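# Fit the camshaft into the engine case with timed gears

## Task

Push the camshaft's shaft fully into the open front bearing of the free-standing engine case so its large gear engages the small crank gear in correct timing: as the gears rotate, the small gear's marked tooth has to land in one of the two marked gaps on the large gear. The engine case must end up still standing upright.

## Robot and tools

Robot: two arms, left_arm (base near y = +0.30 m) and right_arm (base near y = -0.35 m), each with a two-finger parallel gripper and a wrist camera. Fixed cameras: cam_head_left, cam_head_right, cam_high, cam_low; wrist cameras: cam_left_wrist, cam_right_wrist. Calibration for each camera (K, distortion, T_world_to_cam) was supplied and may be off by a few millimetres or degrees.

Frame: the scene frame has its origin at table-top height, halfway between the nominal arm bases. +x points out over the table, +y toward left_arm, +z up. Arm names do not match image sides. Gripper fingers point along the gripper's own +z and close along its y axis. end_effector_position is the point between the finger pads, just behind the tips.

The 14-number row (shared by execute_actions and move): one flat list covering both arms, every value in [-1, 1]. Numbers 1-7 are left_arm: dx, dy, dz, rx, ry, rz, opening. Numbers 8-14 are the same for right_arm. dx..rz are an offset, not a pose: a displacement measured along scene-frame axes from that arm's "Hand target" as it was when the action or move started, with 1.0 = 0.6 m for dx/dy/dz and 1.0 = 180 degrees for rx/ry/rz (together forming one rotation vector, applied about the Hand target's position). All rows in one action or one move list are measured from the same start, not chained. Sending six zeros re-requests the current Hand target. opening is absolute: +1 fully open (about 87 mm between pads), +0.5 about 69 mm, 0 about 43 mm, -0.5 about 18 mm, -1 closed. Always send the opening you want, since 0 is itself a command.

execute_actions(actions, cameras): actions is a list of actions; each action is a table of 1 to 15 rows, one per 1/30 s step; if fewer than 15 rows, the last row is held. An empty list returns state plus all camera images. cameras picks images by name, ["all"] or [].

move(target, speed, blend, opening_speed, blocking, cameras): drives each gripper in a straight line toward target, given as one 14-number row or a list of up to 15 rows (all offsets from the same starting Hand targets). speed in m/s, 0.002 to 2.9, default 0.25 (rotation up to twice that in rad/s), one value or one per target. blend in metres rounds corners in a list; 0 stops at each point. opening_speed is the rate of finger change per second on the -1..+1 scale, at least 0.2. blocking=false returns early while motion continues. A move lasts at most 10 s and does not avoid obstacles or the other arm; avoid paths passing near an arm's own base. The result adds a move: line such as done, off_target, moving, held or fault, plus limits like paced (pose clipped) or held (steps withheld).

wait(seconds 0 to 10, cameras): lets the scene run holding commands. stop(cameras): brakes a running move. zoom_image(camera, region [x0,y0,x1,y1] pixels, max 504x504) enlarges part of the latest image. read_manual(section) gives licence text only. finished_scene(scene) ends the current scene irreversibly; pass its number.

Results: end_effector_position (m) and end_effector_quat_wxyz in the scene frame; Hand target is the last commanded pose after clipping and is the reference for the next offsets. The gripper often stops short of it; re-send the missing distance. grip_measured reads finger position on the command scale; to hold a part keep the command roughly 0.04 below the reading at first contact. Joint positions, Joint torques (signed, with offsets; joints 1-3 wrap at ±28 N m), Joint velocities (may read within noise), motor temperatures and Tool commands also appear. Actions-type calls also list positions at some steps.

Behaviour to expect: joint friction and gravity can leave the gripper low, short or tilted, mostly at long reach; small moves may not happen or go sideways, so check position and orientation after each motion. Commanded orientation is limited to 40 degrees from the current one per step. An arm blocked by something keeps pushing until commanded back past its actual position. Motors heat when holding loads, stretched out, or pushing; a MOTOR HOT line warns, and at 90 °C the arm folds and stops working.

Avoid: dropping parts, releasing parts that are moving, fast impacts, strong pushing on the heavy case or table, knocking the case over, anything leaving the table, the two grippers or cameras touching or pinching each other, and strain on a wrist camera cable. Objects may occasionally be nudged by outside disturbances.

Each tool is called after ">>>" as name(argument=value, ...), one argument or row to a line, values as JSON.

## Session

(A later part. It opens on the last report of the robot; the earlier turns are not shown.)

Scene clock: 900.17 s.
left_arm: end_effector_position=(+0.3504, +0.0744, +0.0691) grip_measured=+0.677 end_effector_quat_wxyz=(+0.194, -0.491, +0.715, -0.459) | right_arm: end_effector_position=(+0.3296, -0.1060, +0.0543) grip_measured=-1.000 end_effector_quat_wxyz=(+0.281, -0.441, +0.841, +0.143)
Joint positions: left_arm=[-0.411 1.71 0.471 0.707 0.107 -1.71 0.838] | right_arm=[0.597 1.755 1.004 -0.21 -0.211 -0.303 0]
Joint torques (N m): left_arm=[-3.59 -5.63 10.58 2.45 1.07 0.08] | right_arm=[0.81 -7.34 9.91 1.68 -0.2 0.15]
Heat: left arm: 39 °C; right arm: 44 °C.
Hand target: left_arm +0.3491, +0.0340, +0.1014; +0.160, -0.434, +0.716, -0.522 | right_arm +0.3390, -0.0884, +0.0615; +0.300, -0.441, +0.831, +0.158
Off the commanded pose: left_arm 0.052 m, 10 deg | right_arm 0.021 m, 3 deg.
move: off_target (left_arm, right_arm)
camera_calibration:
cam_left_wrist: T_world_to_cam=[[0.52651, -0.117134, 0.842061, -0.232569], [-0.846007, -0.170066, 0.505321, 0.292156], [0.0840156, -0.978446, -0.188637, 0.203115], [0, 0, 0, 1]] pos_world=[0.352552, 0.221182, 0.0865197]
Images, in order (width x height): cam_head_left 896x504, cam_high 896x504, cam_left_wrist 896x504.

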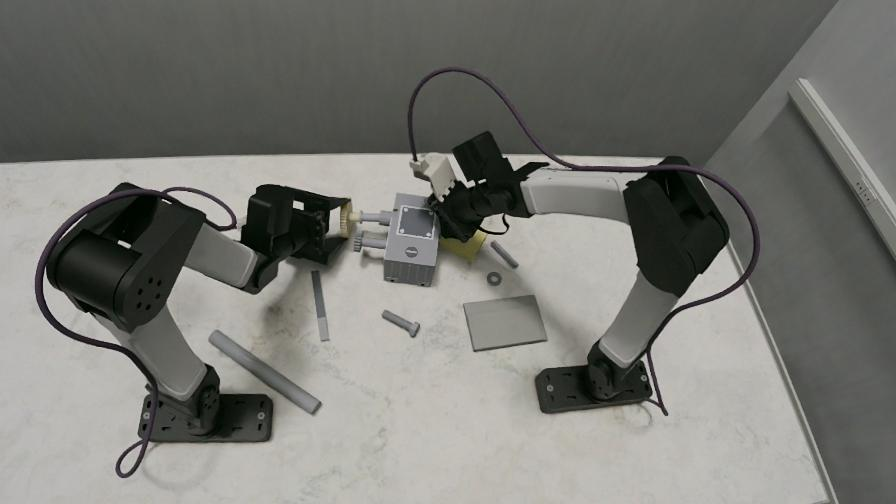

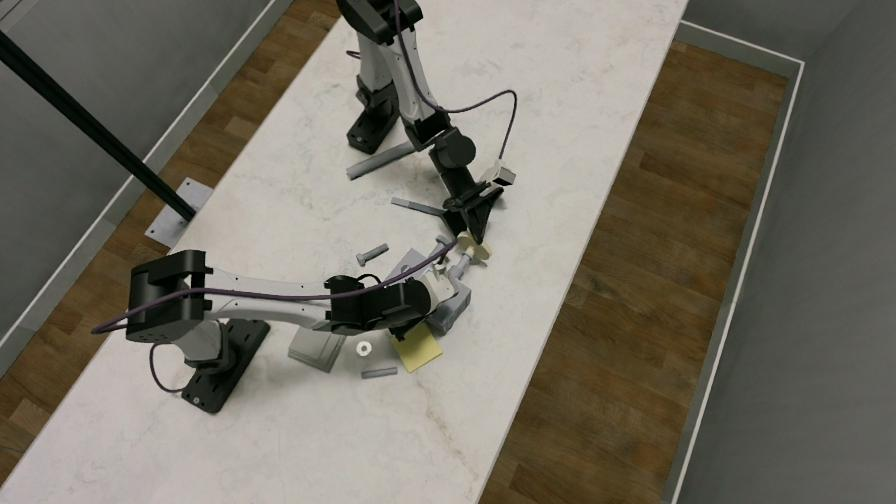

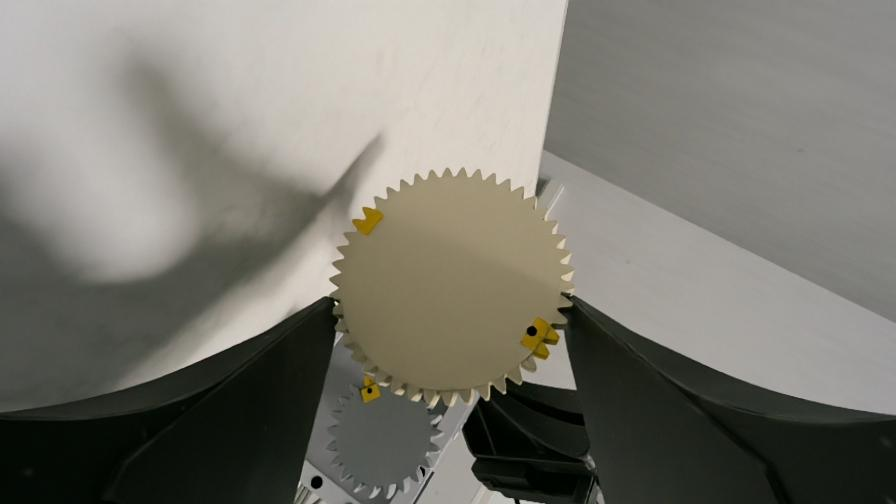

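>>> move(
  target=[
    [0.001,-0.03,-0.002,0,0,-0.02,0.5,0,0,0,0,0,0,-1],
    [-0.008,-0.035,-0.002,0,0,-0.02,0.5,0,0,0,0,0,0,-1],
    [0.006,-0.04,-0.006,0,0,-0.03,0.5,0,0,0,0,0,0,-1],
  ],
  speed=0.06,
  cameras=["cam_left_wrist","cam_head_left","cam_high"],
)

>>> zoom_image(
  camera="cam_head_left",
  region=[300, 150, 480, 300],
)

>>> zoom_image(
  camera="cam_high",
  region=[420, 190, 530, 300],
)

Scene clock: 907.33 s.
left_arm: end_effector_position=(+0.3672, +0.0645, +0.0676) grip_measured=+0.677 end_effector_quat_wxyz=(+0.205, -0.473, +0.727, -0.454) | right_arm: end_effector_position=(+0.3274, -0.1121, +0.0513) grip_measured=-1.000 end_effector_quat_wxyz=(+0.271, -0.439, +0.847, +0.133)
Joint positions: left_arm=[-0.417 1.771 0.553 0.685 0.101 -1.665 0.838] | right_arm=[0.596 1.755 1.004 -0.234 -0.193 -0.303 0]
Joint torques (N m): left_arm=[-4.6 -5.59 10.67 2.44 1.71 0] | right_arm=[0.94 -7.65 9.81 1.84 -0.39 0.14]
Heat: left arm: 40 °C; right arm: 44 °C.
Hand target: left_arm +0.3528, +0.0099, +0.0981; +0.136, -0.400, +0.736, -0.530 | right_arm +0.3390, -0.0883, +0.0615; +0.299, -0.441, +0.831, +0.158
Off the commanded pose: left_arm 0.064 m, 15 deg | right_arm 0.028 m, 5 deg.
move: off_target (left_arm, right_arm)
camera_calibration:
cam_left_wrist: T_world_to_cam=[[0.50458, -0.159622, 0.848481, -0.230822], [-0.860885, -0.167454, 0.480454, 0.312431], [0.0653905, -0.972872, -0.221911, 0.200458], [0, 0, 0, 1]] pos_world=[0.372327, 0.210494, 0.0902228]
Images, in order (width x height): cam_head_left 896x504, cam_high 896x504, cam_left_wrist 896x504.

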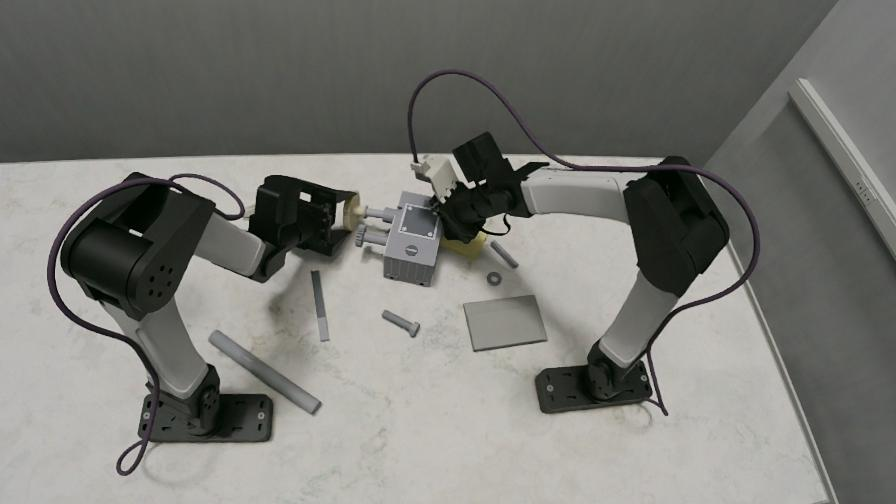

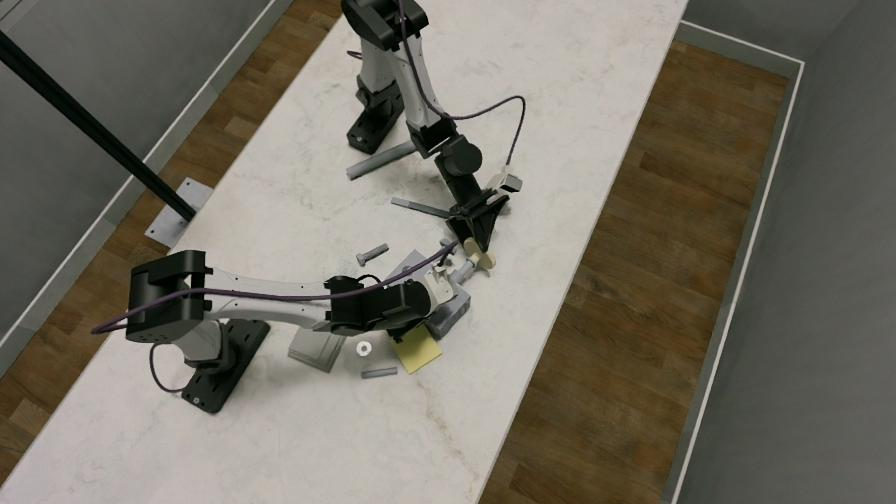

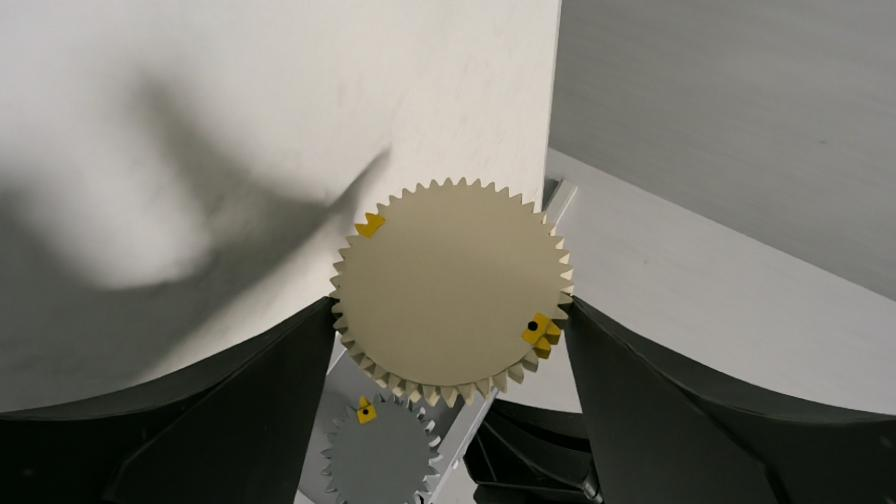

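Scaled by 2.800.

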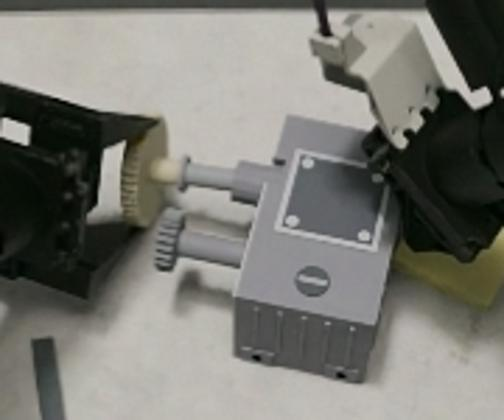

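Scaled by 4.582.

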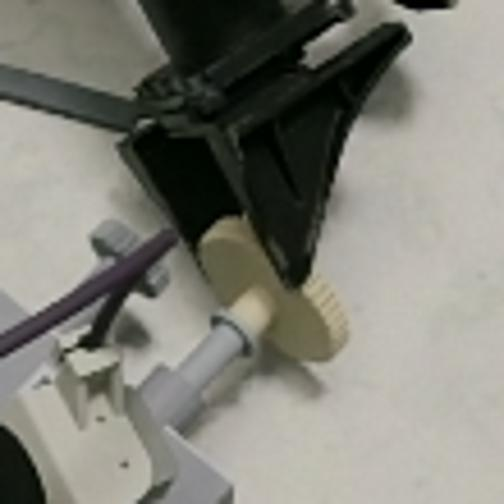

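>>> move(
  target=[
    [0.01,0.045,-0.005,0,0,0.015,0.5,0,-0.035,0,0,0,0,-1],
    [0.01,0.045,-0.005,0,0,0.015,0.5,0.065,-0.03,0.01,0,0,0,-1],
    [0.0,0.04,-0.005,0,0,0.02,0.5,0.065,0.02,0.01,0,0,0,-1],
  ],
  speed=0.08,
  cameras=["cam_right_wrist","cam_head_left","cam_high"],
)

>>> zoom_image(
  camera="cam_head_left",
  region=[300, 150, 480, 300],
)

>>> zoom_image(
  camera="cam_high",
  region=[420, 190, 530, 300],
)

Scene clock: 915.77 s.
left_arm: end_effector_position=(+0.3651, +0.0660, +0.0693) grip_measured=+0.677 end_effector_quat_wxyz=(+0.182, -0.465, +0.730, -0.466) | right_arm: end_effector_position=(+0.3621, -0.1213, +0.0593) grip_measured=-1.000 end_effector_quat_wxyz=(+0.254, -0.430, +0.859, +0.115)
Joint positions: left_arm=[-0.383 1.774 0.553 0.689 0.185 -1.657 0.838] | right_arm=[0.537 1.849 1.181 -0.365 -0.186 -0.341 0]
Joint torques (N m): left_arm=[-4.1 -7.05 5.89 2.85 0.85 -0.23] | right_arm=[3.03 -7.08 10.67 2.26 -0.69 0.2]
Heat: left arm: 41 °C; right arm: 44 °C.
Hand target: left_arm +0.3528, +0.0339, +0.0951; +0.152, -0.423, +0.723, -0.525 | right_arm +0.3780, -0.0763, +0.0676; +0.300, -0.441, +0.831, +0.158
Off the commanded pose: left_arm 0.043 m, 9 deg | right_arm 0.048 m, 8 deg.
move: off_target (left_arm, right_arm)
camera_calibration:
cam_right_wrist: T_world_to_cam=[[0.792814, -0.609223, 0.0171442, -0.364224], [-0.585172, -0.75305, 0.300815, 0.124219], [-0.170353, -0.248522, -0.953529, 0.232477], [0, 0, 0, 1]] pos_world=[0.401055, -0.0705746, 0.190551]
Images, in order (width x height): cam_head_left 896x504, cam_high 896x504, cam_right_wrist 896x504.

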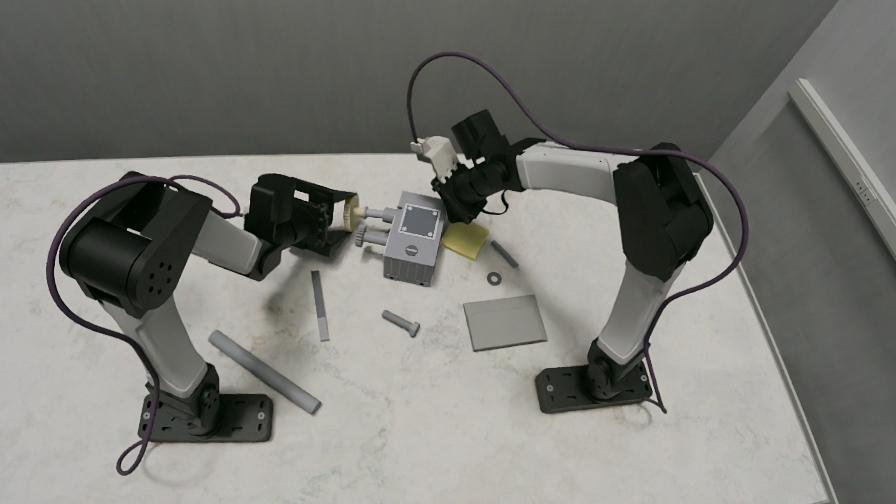

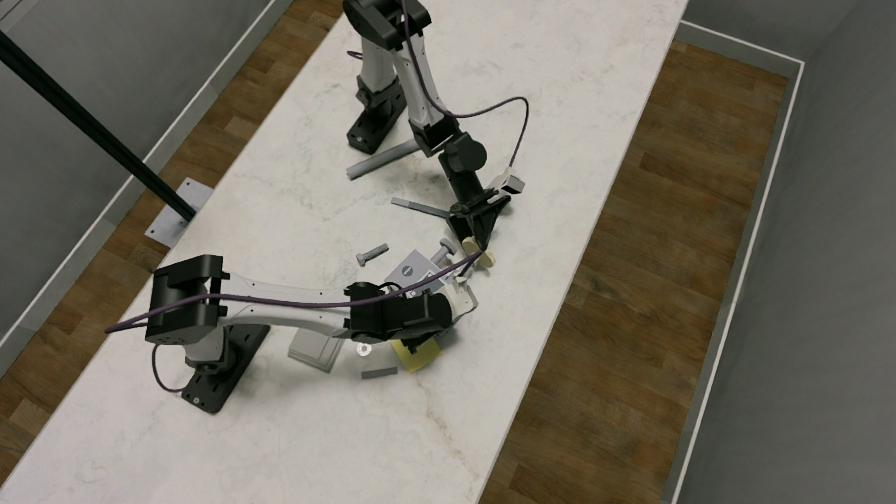

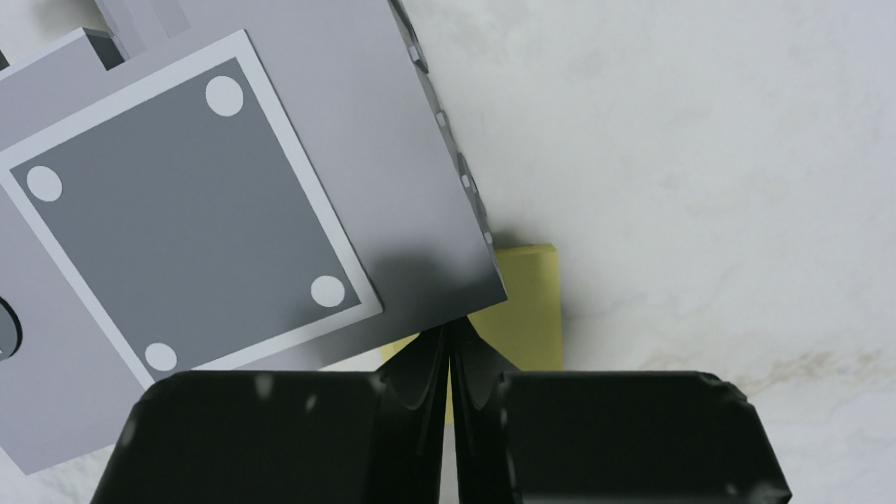

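Scaled by 2.800.

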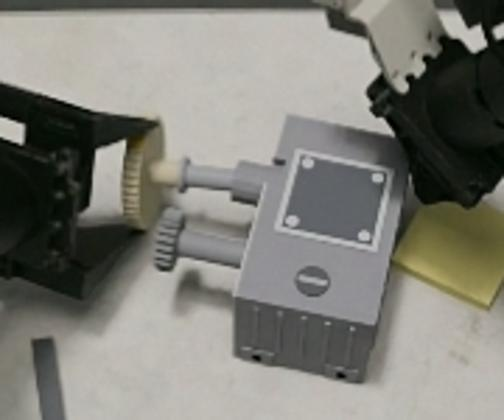

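Scaled by 4.582.

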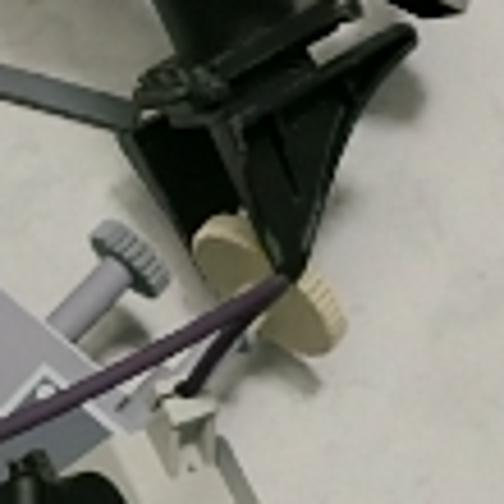

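>>> move(
  target=[
    [-0.01,-0.03,0.003,0,0,0,0.5,0,0.01,0,0,0,0,-1],
    [-0.025,-0.07,0.003,0,0,-0.01,0.5,0,0.01,0,0,0,0,-1],
  ],
  speed=0.05,
  cameras=["cam_left_wrist","cam_head_left","cam_high"],
)

>>> zoom_image(
  camera="cam_head_left",
  region=[300, 150, 480, 300],
)

Scene clock: 924.67 s.
left_arm: end_effector_position=(+0.3698, +0.0617, +0.0658) grip_measured=+0.676 end_effector_quat_wxyz=(+0.231, -0.496, +0.711, -0.441) | right_arm: end_effector_position=(+0.3618, -0.1216, +0.0594) grip_measured=-1.000 end_effector_quat_wxyz=(+0.250, -0.428, +0.862, +0.106)
Joint positions: left_arm=[-0.471 1.774 0.551 0.694 -0.023 -1.711 0.838] | right_arm=[0.545 1.854 1.193 -0.382 -0.165 -0.333 0]
Joint torques (N m): left_arm=[-7.82 -7.21 8.01 2.58 1.84 -0.08] | right_arm=[3.37 -6.95 10.78 2.34 -0.79 0.24]
Motor temperatures (°C): left_arm=[21 34 37 43 25 23 24] | right_arm=[23 33 43 33 19 22 19]
Heat: left arm: 43 °C; right arm: 43 °C.
Hand target: left_arm +0.3379, -0.0080, +0.0969; +0.144, -0.411, +0.729, -0.527 | right_arm +0.3781, -0.0702, +0.0676; +0.300, -0.441, +0.831, +0.158
Off the commanded pose: left_arm 0.083 m, 17 deg | right_arm 0.055 m, 9 deg.
move: off_target (left_arm, right_arm)
camera_calibration:
cam_left_wrist: T_world_to_cam=[[0.506032, -0.137732, 0.851447, -0.233228], [-0.850733, -0.24231, 0.466411, 0.31681], [0.142075, -0.960373, -0.23979, 0.169152], [0, 0, 0, 1]] pos_world=[0.363509, 0.207092, 0.091379]
Images, in order (width x height): cam_head_left 896x504, cam_high 896x504, cam_left_wrist 896x504.

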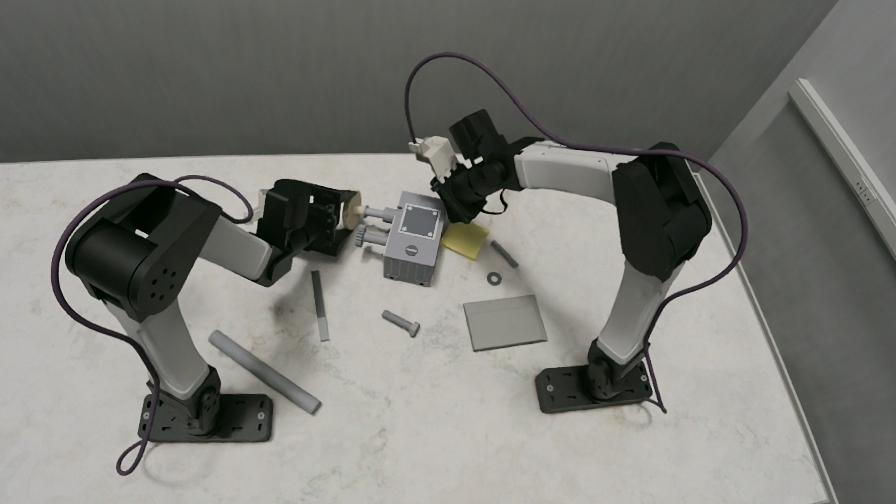

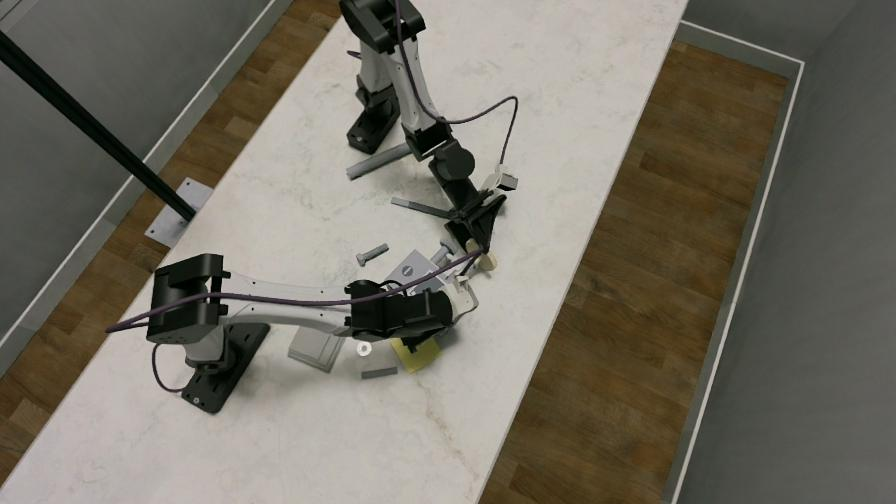

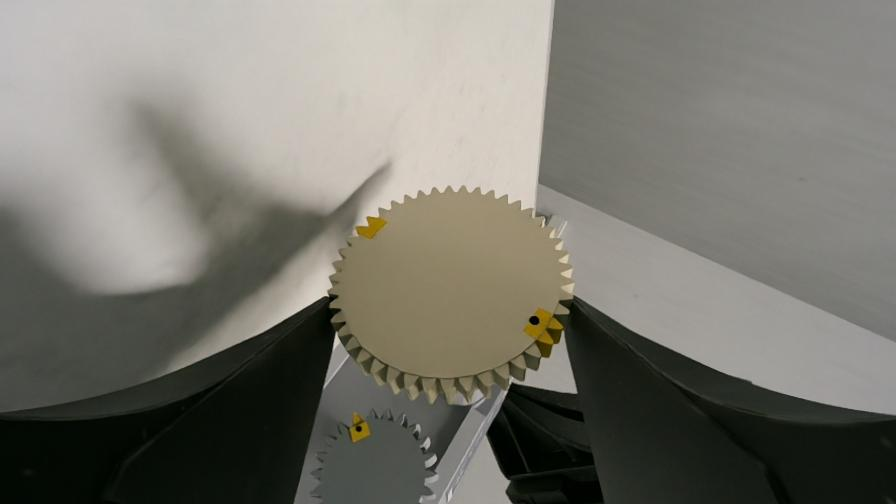

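Scaled by 2.800.

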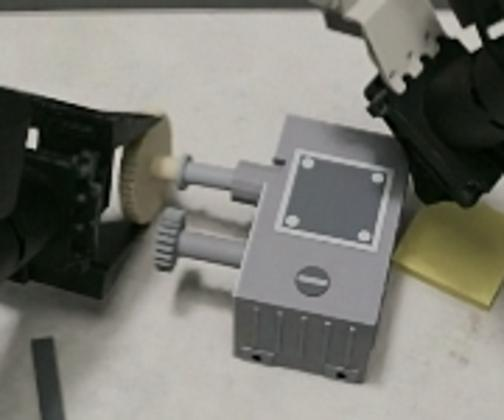

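>>> move(
  target=[
    [0.05,0.12,-0.015,0,0,0.01,0.5,0,0,0,0,0,0,-1],
    [0.05,0.085,-0.01,0,0,0.01,0.5,0,0,0,0,0,0,-1],
    [0.068,0.085,-0.01,0,0,0.01,0.5,0,0,0,0,0,0,-1],
    [0.068,0.085,0.012,0,0,0.01,0.5,0,0,0,0,0,0,-1],
    [0.05,0.08,0.018,0,0,0.01,0.5,0,0,0,0,0,0,-1],
    [0.03,0.08,0.012,0,0,0.01,0.5,0,0,0,0,0,0,-1],
    [0.03,0.08,-0.01,0,0,0.01,0.5,0,0,0,0,0,0,-1],
    [0.05,0.075,0,0,0,0.01,0.5,0,0,0,0,0,0,-1],
  ],
  speed=0.06,
  blend=0.004,
  cameras=["cam_left_wrist","cam_head_left"],
)

>>> zoom_image(
  camera="cam_head_left",
  region=[300, 150, 480, 300],
)

Scene clock: 941.00 s.
left_arm: end_effector_position=(+0.3677, +0.0718, +0.0677) grip_measured=+0.676 end_effector_quat_wxyz=(+0.176, -0.471, +0.727, -0.468) | right_arm: end_effector_position=(+0.3668, -0.1143, +0.0594) grip_measured=-1.000 end_effector_quat_wxyz=(+0.260, -0.430, +0.858, +0.109)
Joint positions: left_arm=[-0.359 1.783 0.552 0.694 0.208 -1.663 0.838] | right_arm=[0.554 1.868 1.201 -0.355 -0.165 -0.331 0]
Joint torques (N m): left_arm=[-3.45 -5.91 10.02 2.55 0.88 0] | right_arm=[2.78 -7.75 10.37 2.16 -0.79 0.23]
Heat: left arm: 44 °C; right arm: 43 °C.
Hand target: left_arm +0.3679, +0.0370, +0.0968; +0.152, -0.423, +0.723, -0.525 | right_arm +0.3781, -0.0703, +0.0676; +0.300, -0.441, +0.831, +0.158
Off the commanded pose: left_arm 0.045 m, 9 deg | right_arm 0.046 m, 8 deg.
move: off_target (left_arm, right_arm)
camera_calibration:
cam_left_wrist: T_world_to_cam=[[0.521397, -0.137498, 0.842163, -0.237504], [-0.852892, -0.115013, 0.509262, 0.305399], [0.0268369, -0.983802, -0.177239, 0.219461], [0, 0, 0, 1]] pos_world=[0.378417, 0.218375, 0.0833857]
Images, in order (width x height): cam_head_left 896x504, cam_left_wrist 896x504.

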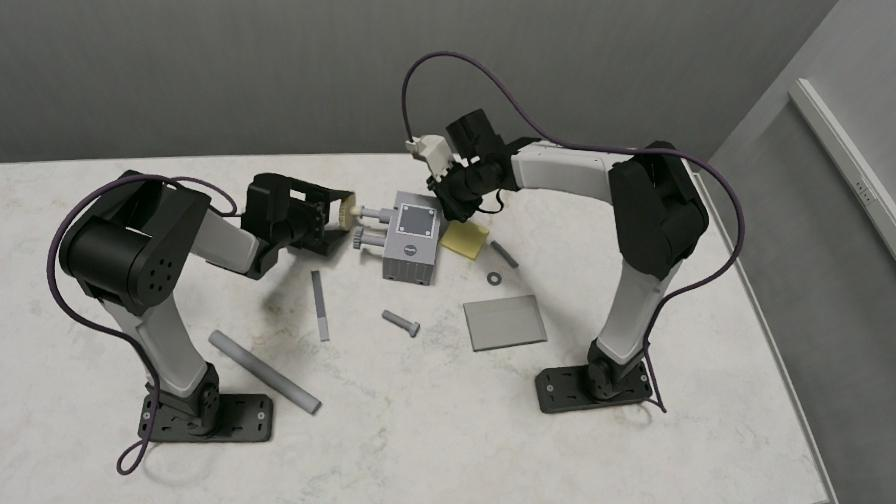

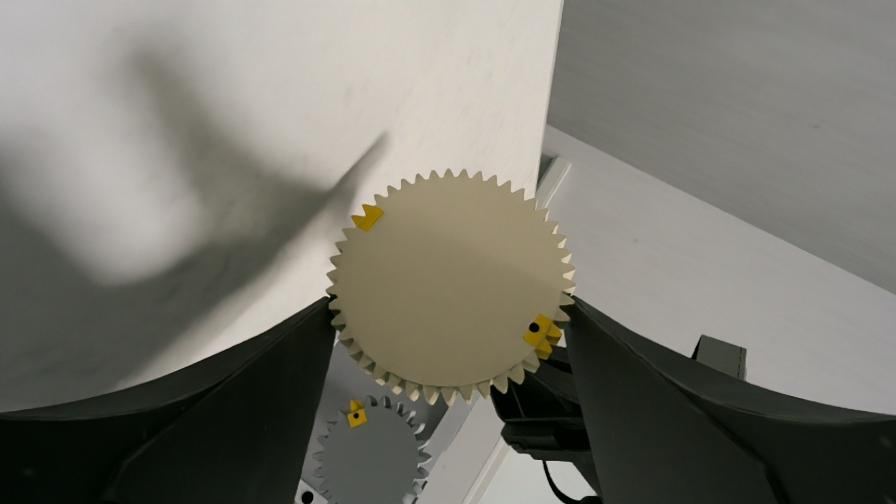

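Scaled by 2.800.

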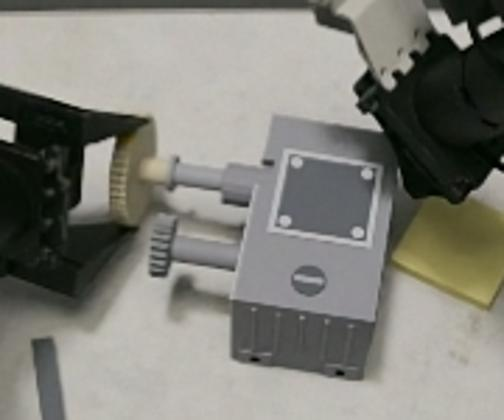

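>>> move(
  target=[
    [0.0,-0.02,0,0,0,0,0.5,0,0,0,0,0,0,-1],
    [0.025,-0.025,-0.02,0,0,0,0.5,0,0,0,0,0,0,-1],
    [0.025,-0.025,0.025,0,0,0,0.5,0,0,0,0,0,0,-1],
    [-0.03,-0.025,0.025,0,0,0,0.5,0,0,0,0,0,0,-1],
    [-0.035,-0.025,-0.02,0,0,0,0.5,0,0,0,0,0,0,-1],
    [-0.01,-0.025,0.0,0,0,0,0.5,0,0,0,0,0,0,-1],
  ],
  speed=0.06,
  blend=0.004,
  cameras=["cam_left_wrist","cam_head_left","cam_high"],
)

>>> zoom_image(
  camera="cam_head_left",
  region=[300, 150, 480, 300],
)

Scene clock: 950.67 s.
left_arm: end_effector_position=(+0.3723, +0.0673, +0.0678) grip_measured=+0.675 end_effector_quat_wxyz=(+0.206, -0.487, +0.713, -0.461) | right_arm: end_effector_position=(+0.3662, -0.1166, +0.0591) grip_measured=-1.000 end_effector_quat_wxyz=(+0.256, -0.429, +0.860, +0.104)
Joint positions: left_arm=[-0.41 1.789 0.549 0.726 0.093 -1.698 0.837] | right_arm=[0.554 1.868 1.205 -0.367 -0.156 -0.331 0]
Joint torques (N m): left_arm=[-3.67 -6.46 10.21 2.33 1.43 0.11] | right_arm=[2.76 -7.8 10.06 2.22 -0.87 0.22]
Heat: left arm: 45 °C; right arm: 43 °C.
Hand target: left_arm +0.3619, +0.0220, +0.0968; +0.152, -0.423, +0.723, -0.525 | right_arm +0.3780, -0.0703, +0.0675; +0.300, -0.441, +0.831, +0.158
Off the commanded pose: left_arm 0.055 m, 12 deg | right_arm 0.049 m, 9 deg.
move: off_target (left_arm, right_arm)
camera_calibration:
cam_left_wrist: T_world_to_cam=[[0.507468, -0.120147, 0.853253, -0.237251], [-0.856272, -0.180993, 0.483777, 0.316161], [0.096309, -0.976118, -0.194726, 0.189799], [0, 0, 0, 1]] pos_world=[0.372837, 0.213984, 0.0864426]
Images, in order (width x height): cam_head_left 896x504, cam_high 896x504, cam_left_wrist 896x504.

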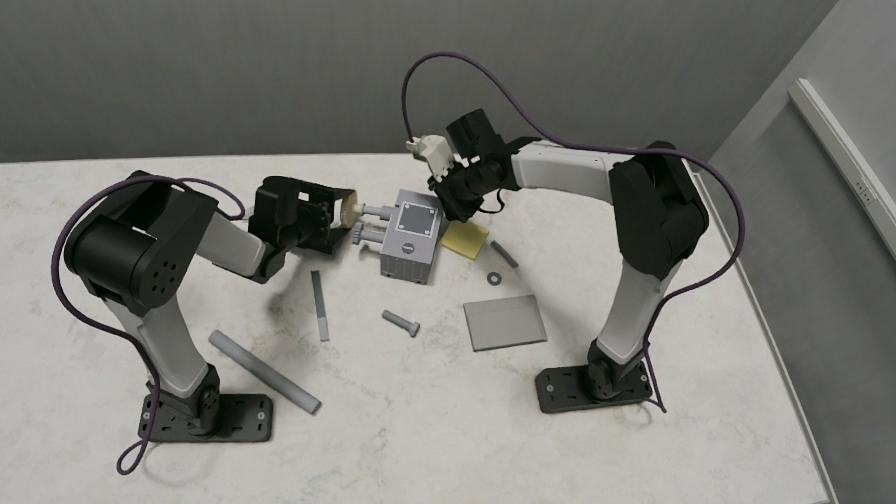

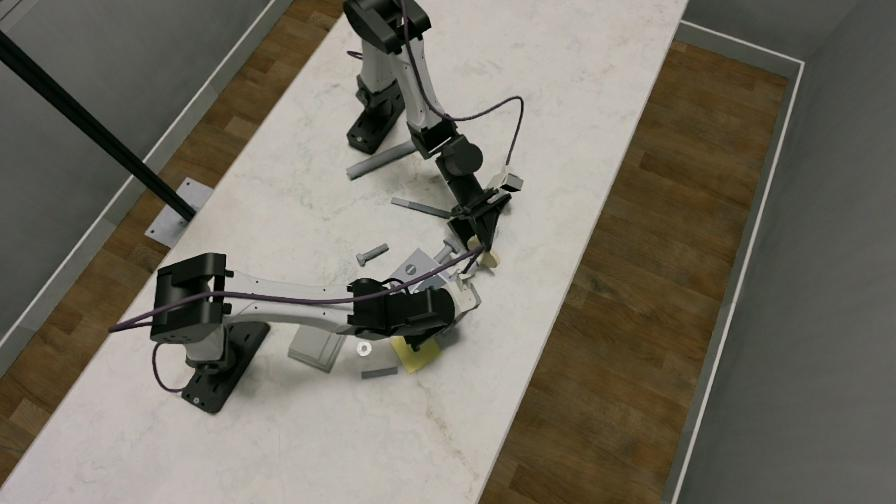

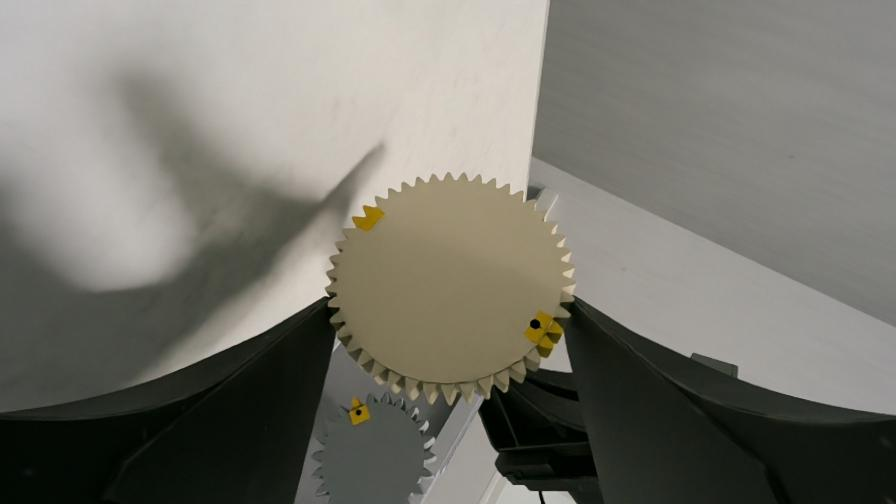

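Scaled by 2.800.

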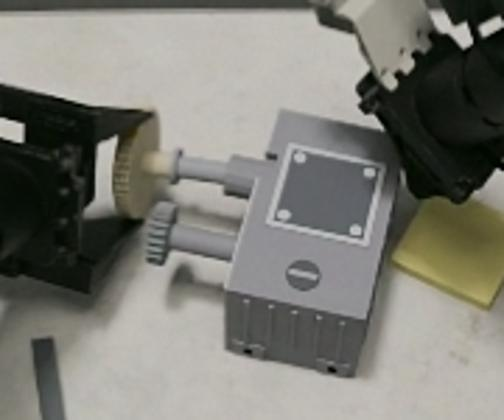

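>>> move(
  target=[
    [-0.03,-0.02,0.02,0,0,0,0.5,0,0,0,0,0,0,-1],
    [-0.06,-0.02,-0.025,0,0,0,0.5,0,0,0,0,0,0,-1],
    [0.0,-0.02,-0.025,0,0,0,0.5,0,0,0,0,0,0,-1],
    [0.0,-0.03,0.025,0,0,0,0.5,0,0,0,0,0,0,-1],
    [-0.06,-0.03,0.025,0,0,0,0.5,0,0,0,0,0,0,-1],
    [-0.06,-0.03,-0.025,0,0,0,0.5,0,0,0,0,0,0,-1],
    [-0.02,-0.03,-0.02,0,0,0,0.5,0,0,0,0,0,0,-1],
    [-0.02,-0.03,0.02,0,0,0,0.5,0,0,0,0,0,0,-1],
  ],
  speed=0.07,
  blend=0.004,
  cameras=["cam_left_wrist","cam_head_left"],
)

>>> zoom_image(
  camera="cam_head_left",
  region=[300, 150, 480, 300],
)

Scene clock: 960.43 s.
left_arm: end_effector_position=(+0.3679, +0.0592, +0.0725) grip_measured=+0.671 end_effector_quat_wxyz=(+0.228, -0.497, +0.708, -0.448) | right_arm: end_effector_position=(+0.3671, -0.1165, +0.0594) grip_measured=-1.000 end_effector_quat_wxyz=(+0.258, -0.429, +0.859, +0.103)
Joint positions: left_arm=[-0.477 1.753 0.548 0.687 -0.02 -1.724 0.835] | right_arm=[0.554 1.868 1.205 -0.363 -0.153 -0.331 0]
Joint torques (N m): left_arm=[-4.16 -8.17 10.36 2.19 1.77 0.08] | right_arm=[2.77 -7.79 10.04 2.2 -0.9 0.21]
Heat: left arm: 43 °C; right arm: 43 °C.
Hand target: left_arm +0.3499, +0.0040, +0.1088; +0.152, -0.423, +0.723, -0.525 | right_arm +0.3780, -0.0704, +0.0675; +0.299, -0.441, +0.831, +0.158
Off the commanded pose: left_arm 0.069 m, 15 deg | right_arm 0.048 m, 9 deg.
move: off_target (left_arm, right_arm)
camera_calibration:
cam_left_wrist: T_world_to_cam=[[0.502567, -0.123835, 0.855623, -0.238113], [-0.852892, -0.232921, 0.467251, 0.31166], [0.14143, -0.964579, -0.222676, 0.168035], [0, 0, 0, 1]] pos_world=[0.361714, 0.205188, 0.0955285]
Images, in order (width x height): cam_head_left 896x504, cam_left_wrist 896x504.

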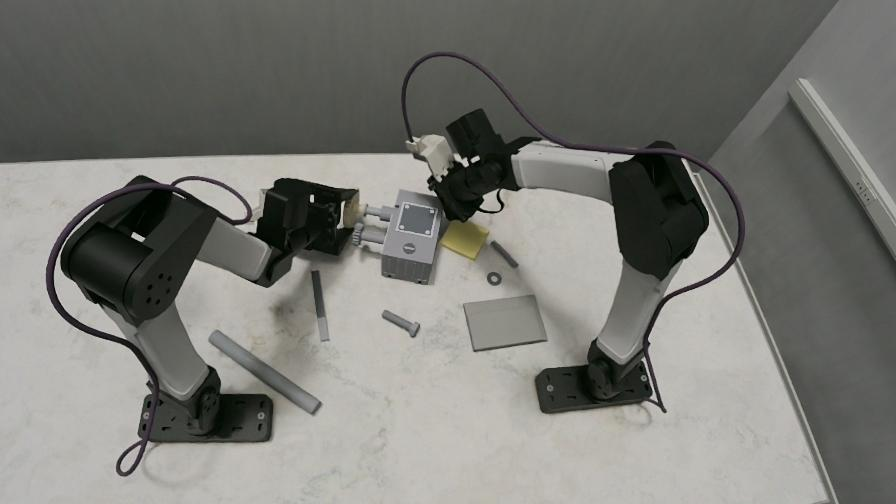

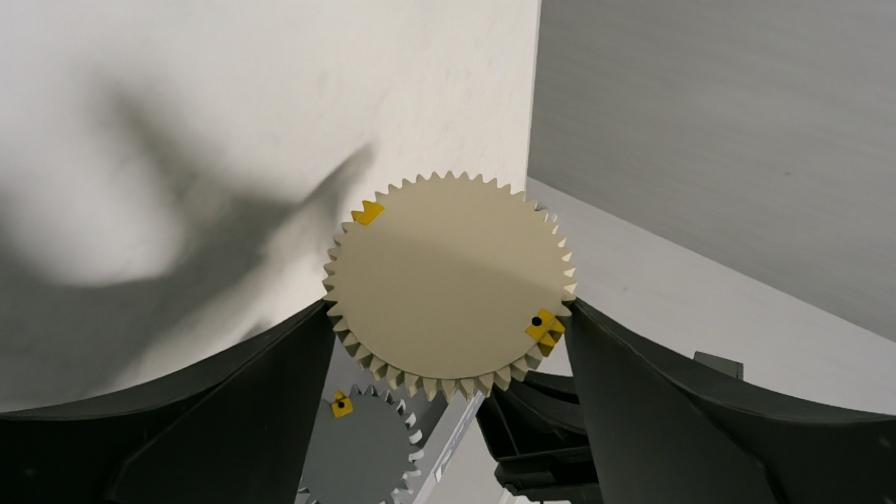

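Scaled by 2.800.

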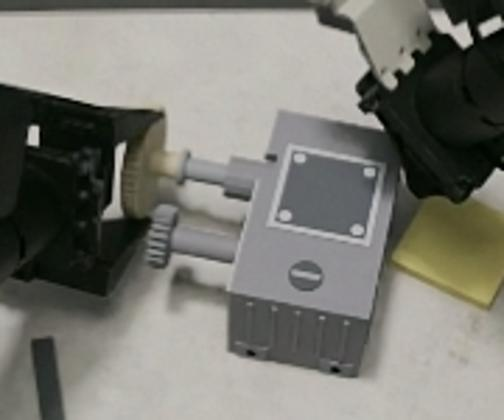

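>>> move(
  target=[
    [-0.03,-0.02,0.02,0,0,0,0.5,0,0,0,0,0,0,-1],
    [-0.05,-0.02,-0.03,0,0,0,0.5,0,0,0,0,0,0,-1],
    [0.02,-0.02,-0.03,0,0,0,0.5,0,0,0,0,0,0,-1],
    [0.02,-0.03,0.02,0,0,0,0.5,0,0,0,0,0,0,-1],
    [-0.05,-0.03,0.02,0,0,0,0.5,0,0,0,0,0,0,-1],
    [-0.05,-0.03,-0.03,0,0,0,0.5,0,0,0,0,0,0,-1],
    [0.02,-0.03,-0.03,0,0,0,0.5,0,0,0,0,0,0,-1],
    [-0.01,-0.03,0.01,0,0,0,0.5,0,0,0,0,0,0,-1],
  ],
  speed=0.07,
  blend=0.004,
  cameras=["cam_left_wrist","cam_head_left"],
)

>>> zoom_image(
  camera="cam_head_left",
  region=[300, 150, 480, 300],
)

Scene clock: 975.23 s.
left_arm: end_effector_position=(+0.3594, +0.0331, +0.0748) grip_measured=+0.673 end_effector_quat_wxyz=(+0.199, -0.481, +0.721, -0.458) | right_arm: end_effector_position=(+0.3786, -0.1269, +0.0605) grip_measured=-1.000 end_effector_quat_wxyz=(+0.269, -0.417, +0.865, +0.078)
Joint positions: left_arm=[-0.527 1.771 0.59 0.656 0.008 -1.744 0.836] | right_arm=[0.539 1.87 1.208 -0.35 -0.104 -0.331 0]
Joint torques (N m): left_arm=[-5.26 -9.54 9.95 2.23 1.11 0] | right_arm=[3.86 -8.47 9.59 2.06 -1.34 0.2]
Heat: left arm: 43 °C; right arm: 44 °C.
Hand target: left_arm +0.3438, -0.0141, +0.1148; +0.152, -0.423, +0.723, -0.525 | right_arm +0.3781, -0.0704, +0.0676; +0.300, -0.441, +0.831, +0.158
Off the commanded pose: left_arm 0.064 m, 12 deg | right_arm 0.057 m, 11 deg.
move: off_target (left_arm, right_arm)
camera_calibration:
cam_left_wrist: T_world_to_cam=[[0.512974, -0.136999, 0.847402, -0.241806], [-0.855242, -0.166228, 0.490846, 0.294191], [0.0736164, -0.976524, -0.202437, 0.16775], [0, 0, 0, 1]] pos_world=[0.363295, 0.179587, 0.0944633]
Images, in order (width x height): cam_head_left 896x504, cam_left_wrist 896x504.

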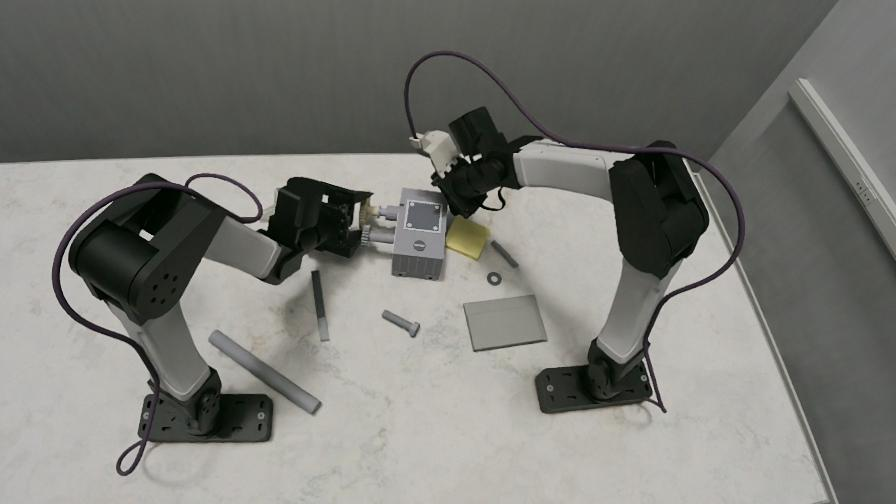

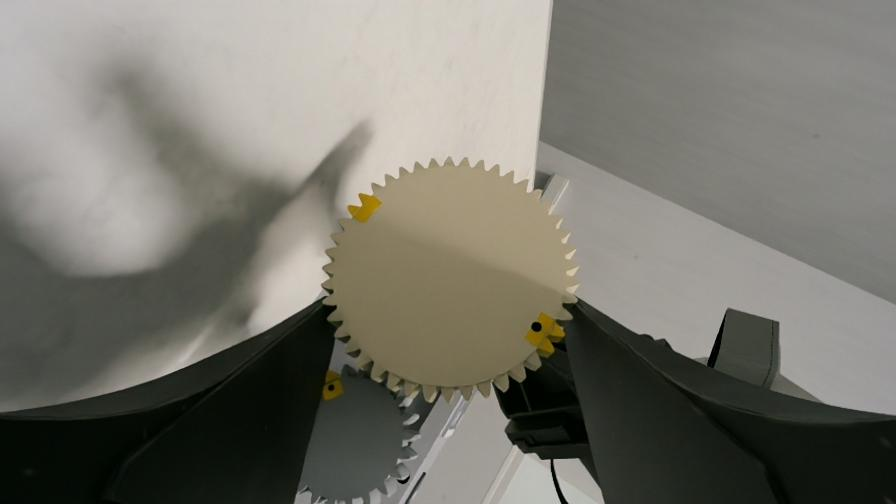

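Scaled by 2.800.

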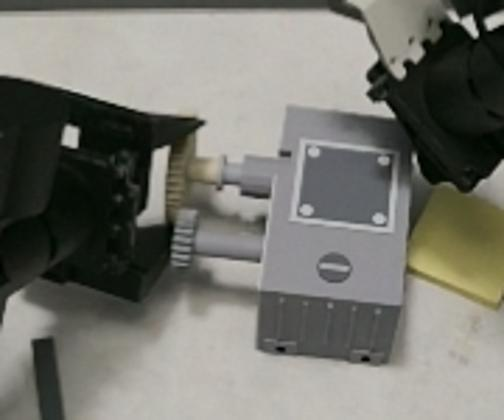

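>>> move(
  target=[
    [0.01,0.06,-0.03,0,0,0,0.6,0,-0.03,0,0,0,0,-1],
    [0.01,0.06,-0.03,0,0,0,1,0,-0.03,0,0,0,0,-1],
    [-0.07,0.15,0.02,0,0,0.01,1,0,-0.03,0,0,0,0,-1],
  ],
  speed=0.08,
  opening_speed=0.4,
  cameras=["cam_left_wrist","cam_head_left"],
)

>>> zoom_image(
  camera="cam_head_left",
  region=[300, 150, 480, 300],
)

Scene clock: 985.33 s.
left_arm: end_effector_position=(+0.3066, +0.0734, +0.1292) grip_measured=+1.000 end_effector_quat_wxyz=(+0.164, -0.436, +0.712, -0.525) | right_arm: end_effector_position=(+0.3777, -0.1144, +0.0636) grip_measured=-1.000 end_effector_quat_wxyz=(+0.277, -0.426, +0.853, +0.121)
Joint positions: left_arm=[-0.393 1.395 0.365 0.609 0.267 -1.7 1] | right_arm=[0.527 1.87 1.205 -0.32 -0.199 -0.339 0]
Joint torques (N m): left_arm=[0.77 -5.35 5.68 1.88 0.19 0.24] | right_arm=[1.76 -9.99 6.58 1.96 -0.69 0.01]
Heat: left arm: 43 °C; right arm: 42 °C.
Hand target: left_arm +0.3019, +0.0759, +0.1269; +0.160, -0.434, +0.716, -0.523 | right_arm +0.3780, -0.0883, +0.0676; +0.300, -0.441, +0.831, +0.158
Off the commanded pose: left_arm 0.006 m, 1 deg | right_arm 0.026 m, 6 deg.
move: off_target (right_arm); target 2's new opening was sent with left_arm's hand 0.028 m and 8 deg from that target
camera_calibration:
cam_left_wrist: T_world_to_cam=[[0.448776, -0.0880576, 0.889295, -0.244565], [-0.893019, -0.00698562, 0.449964, 0.234108], [-0.0334104, -0.996091, -0.0817721, 0.240647], [0, 0, 0, 1]] pos_world=[0.326858, 0.219806, 0.131829]
Images, in order (width x height): cam_head_left 896x504, cam_left_wrist 896x504.

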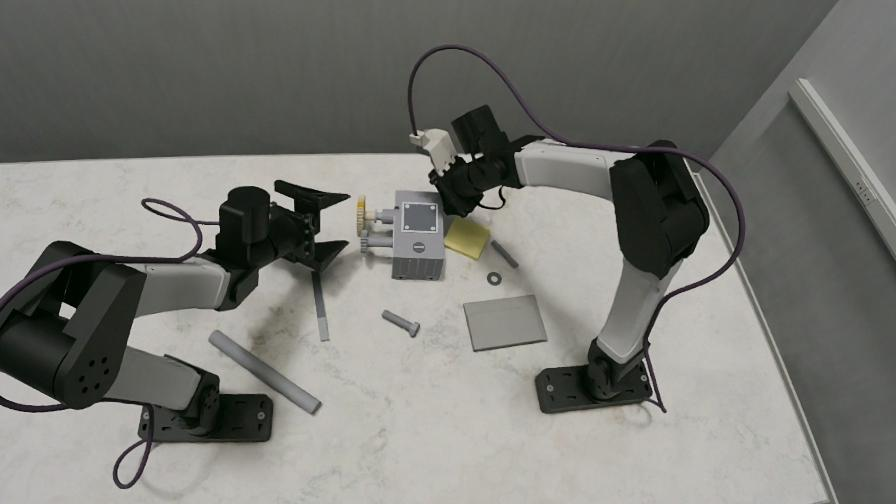

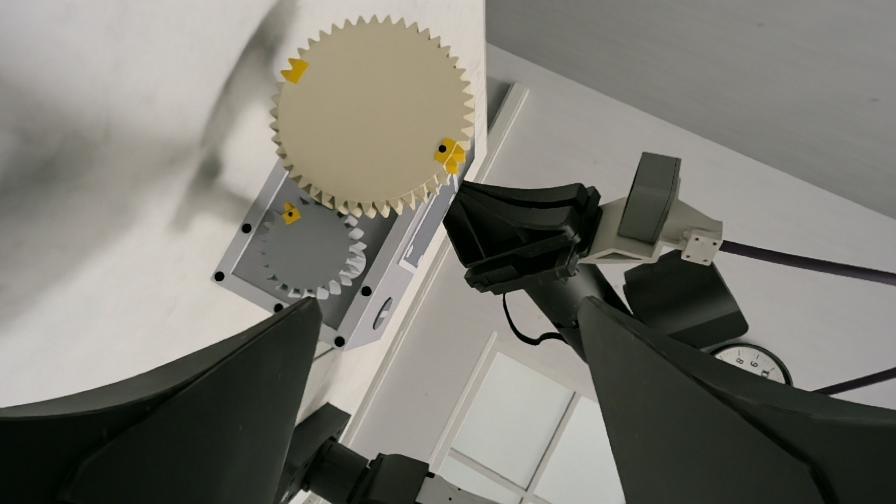

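Scaled by 2.800.

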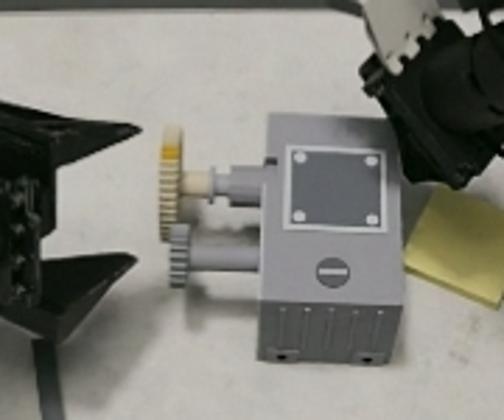

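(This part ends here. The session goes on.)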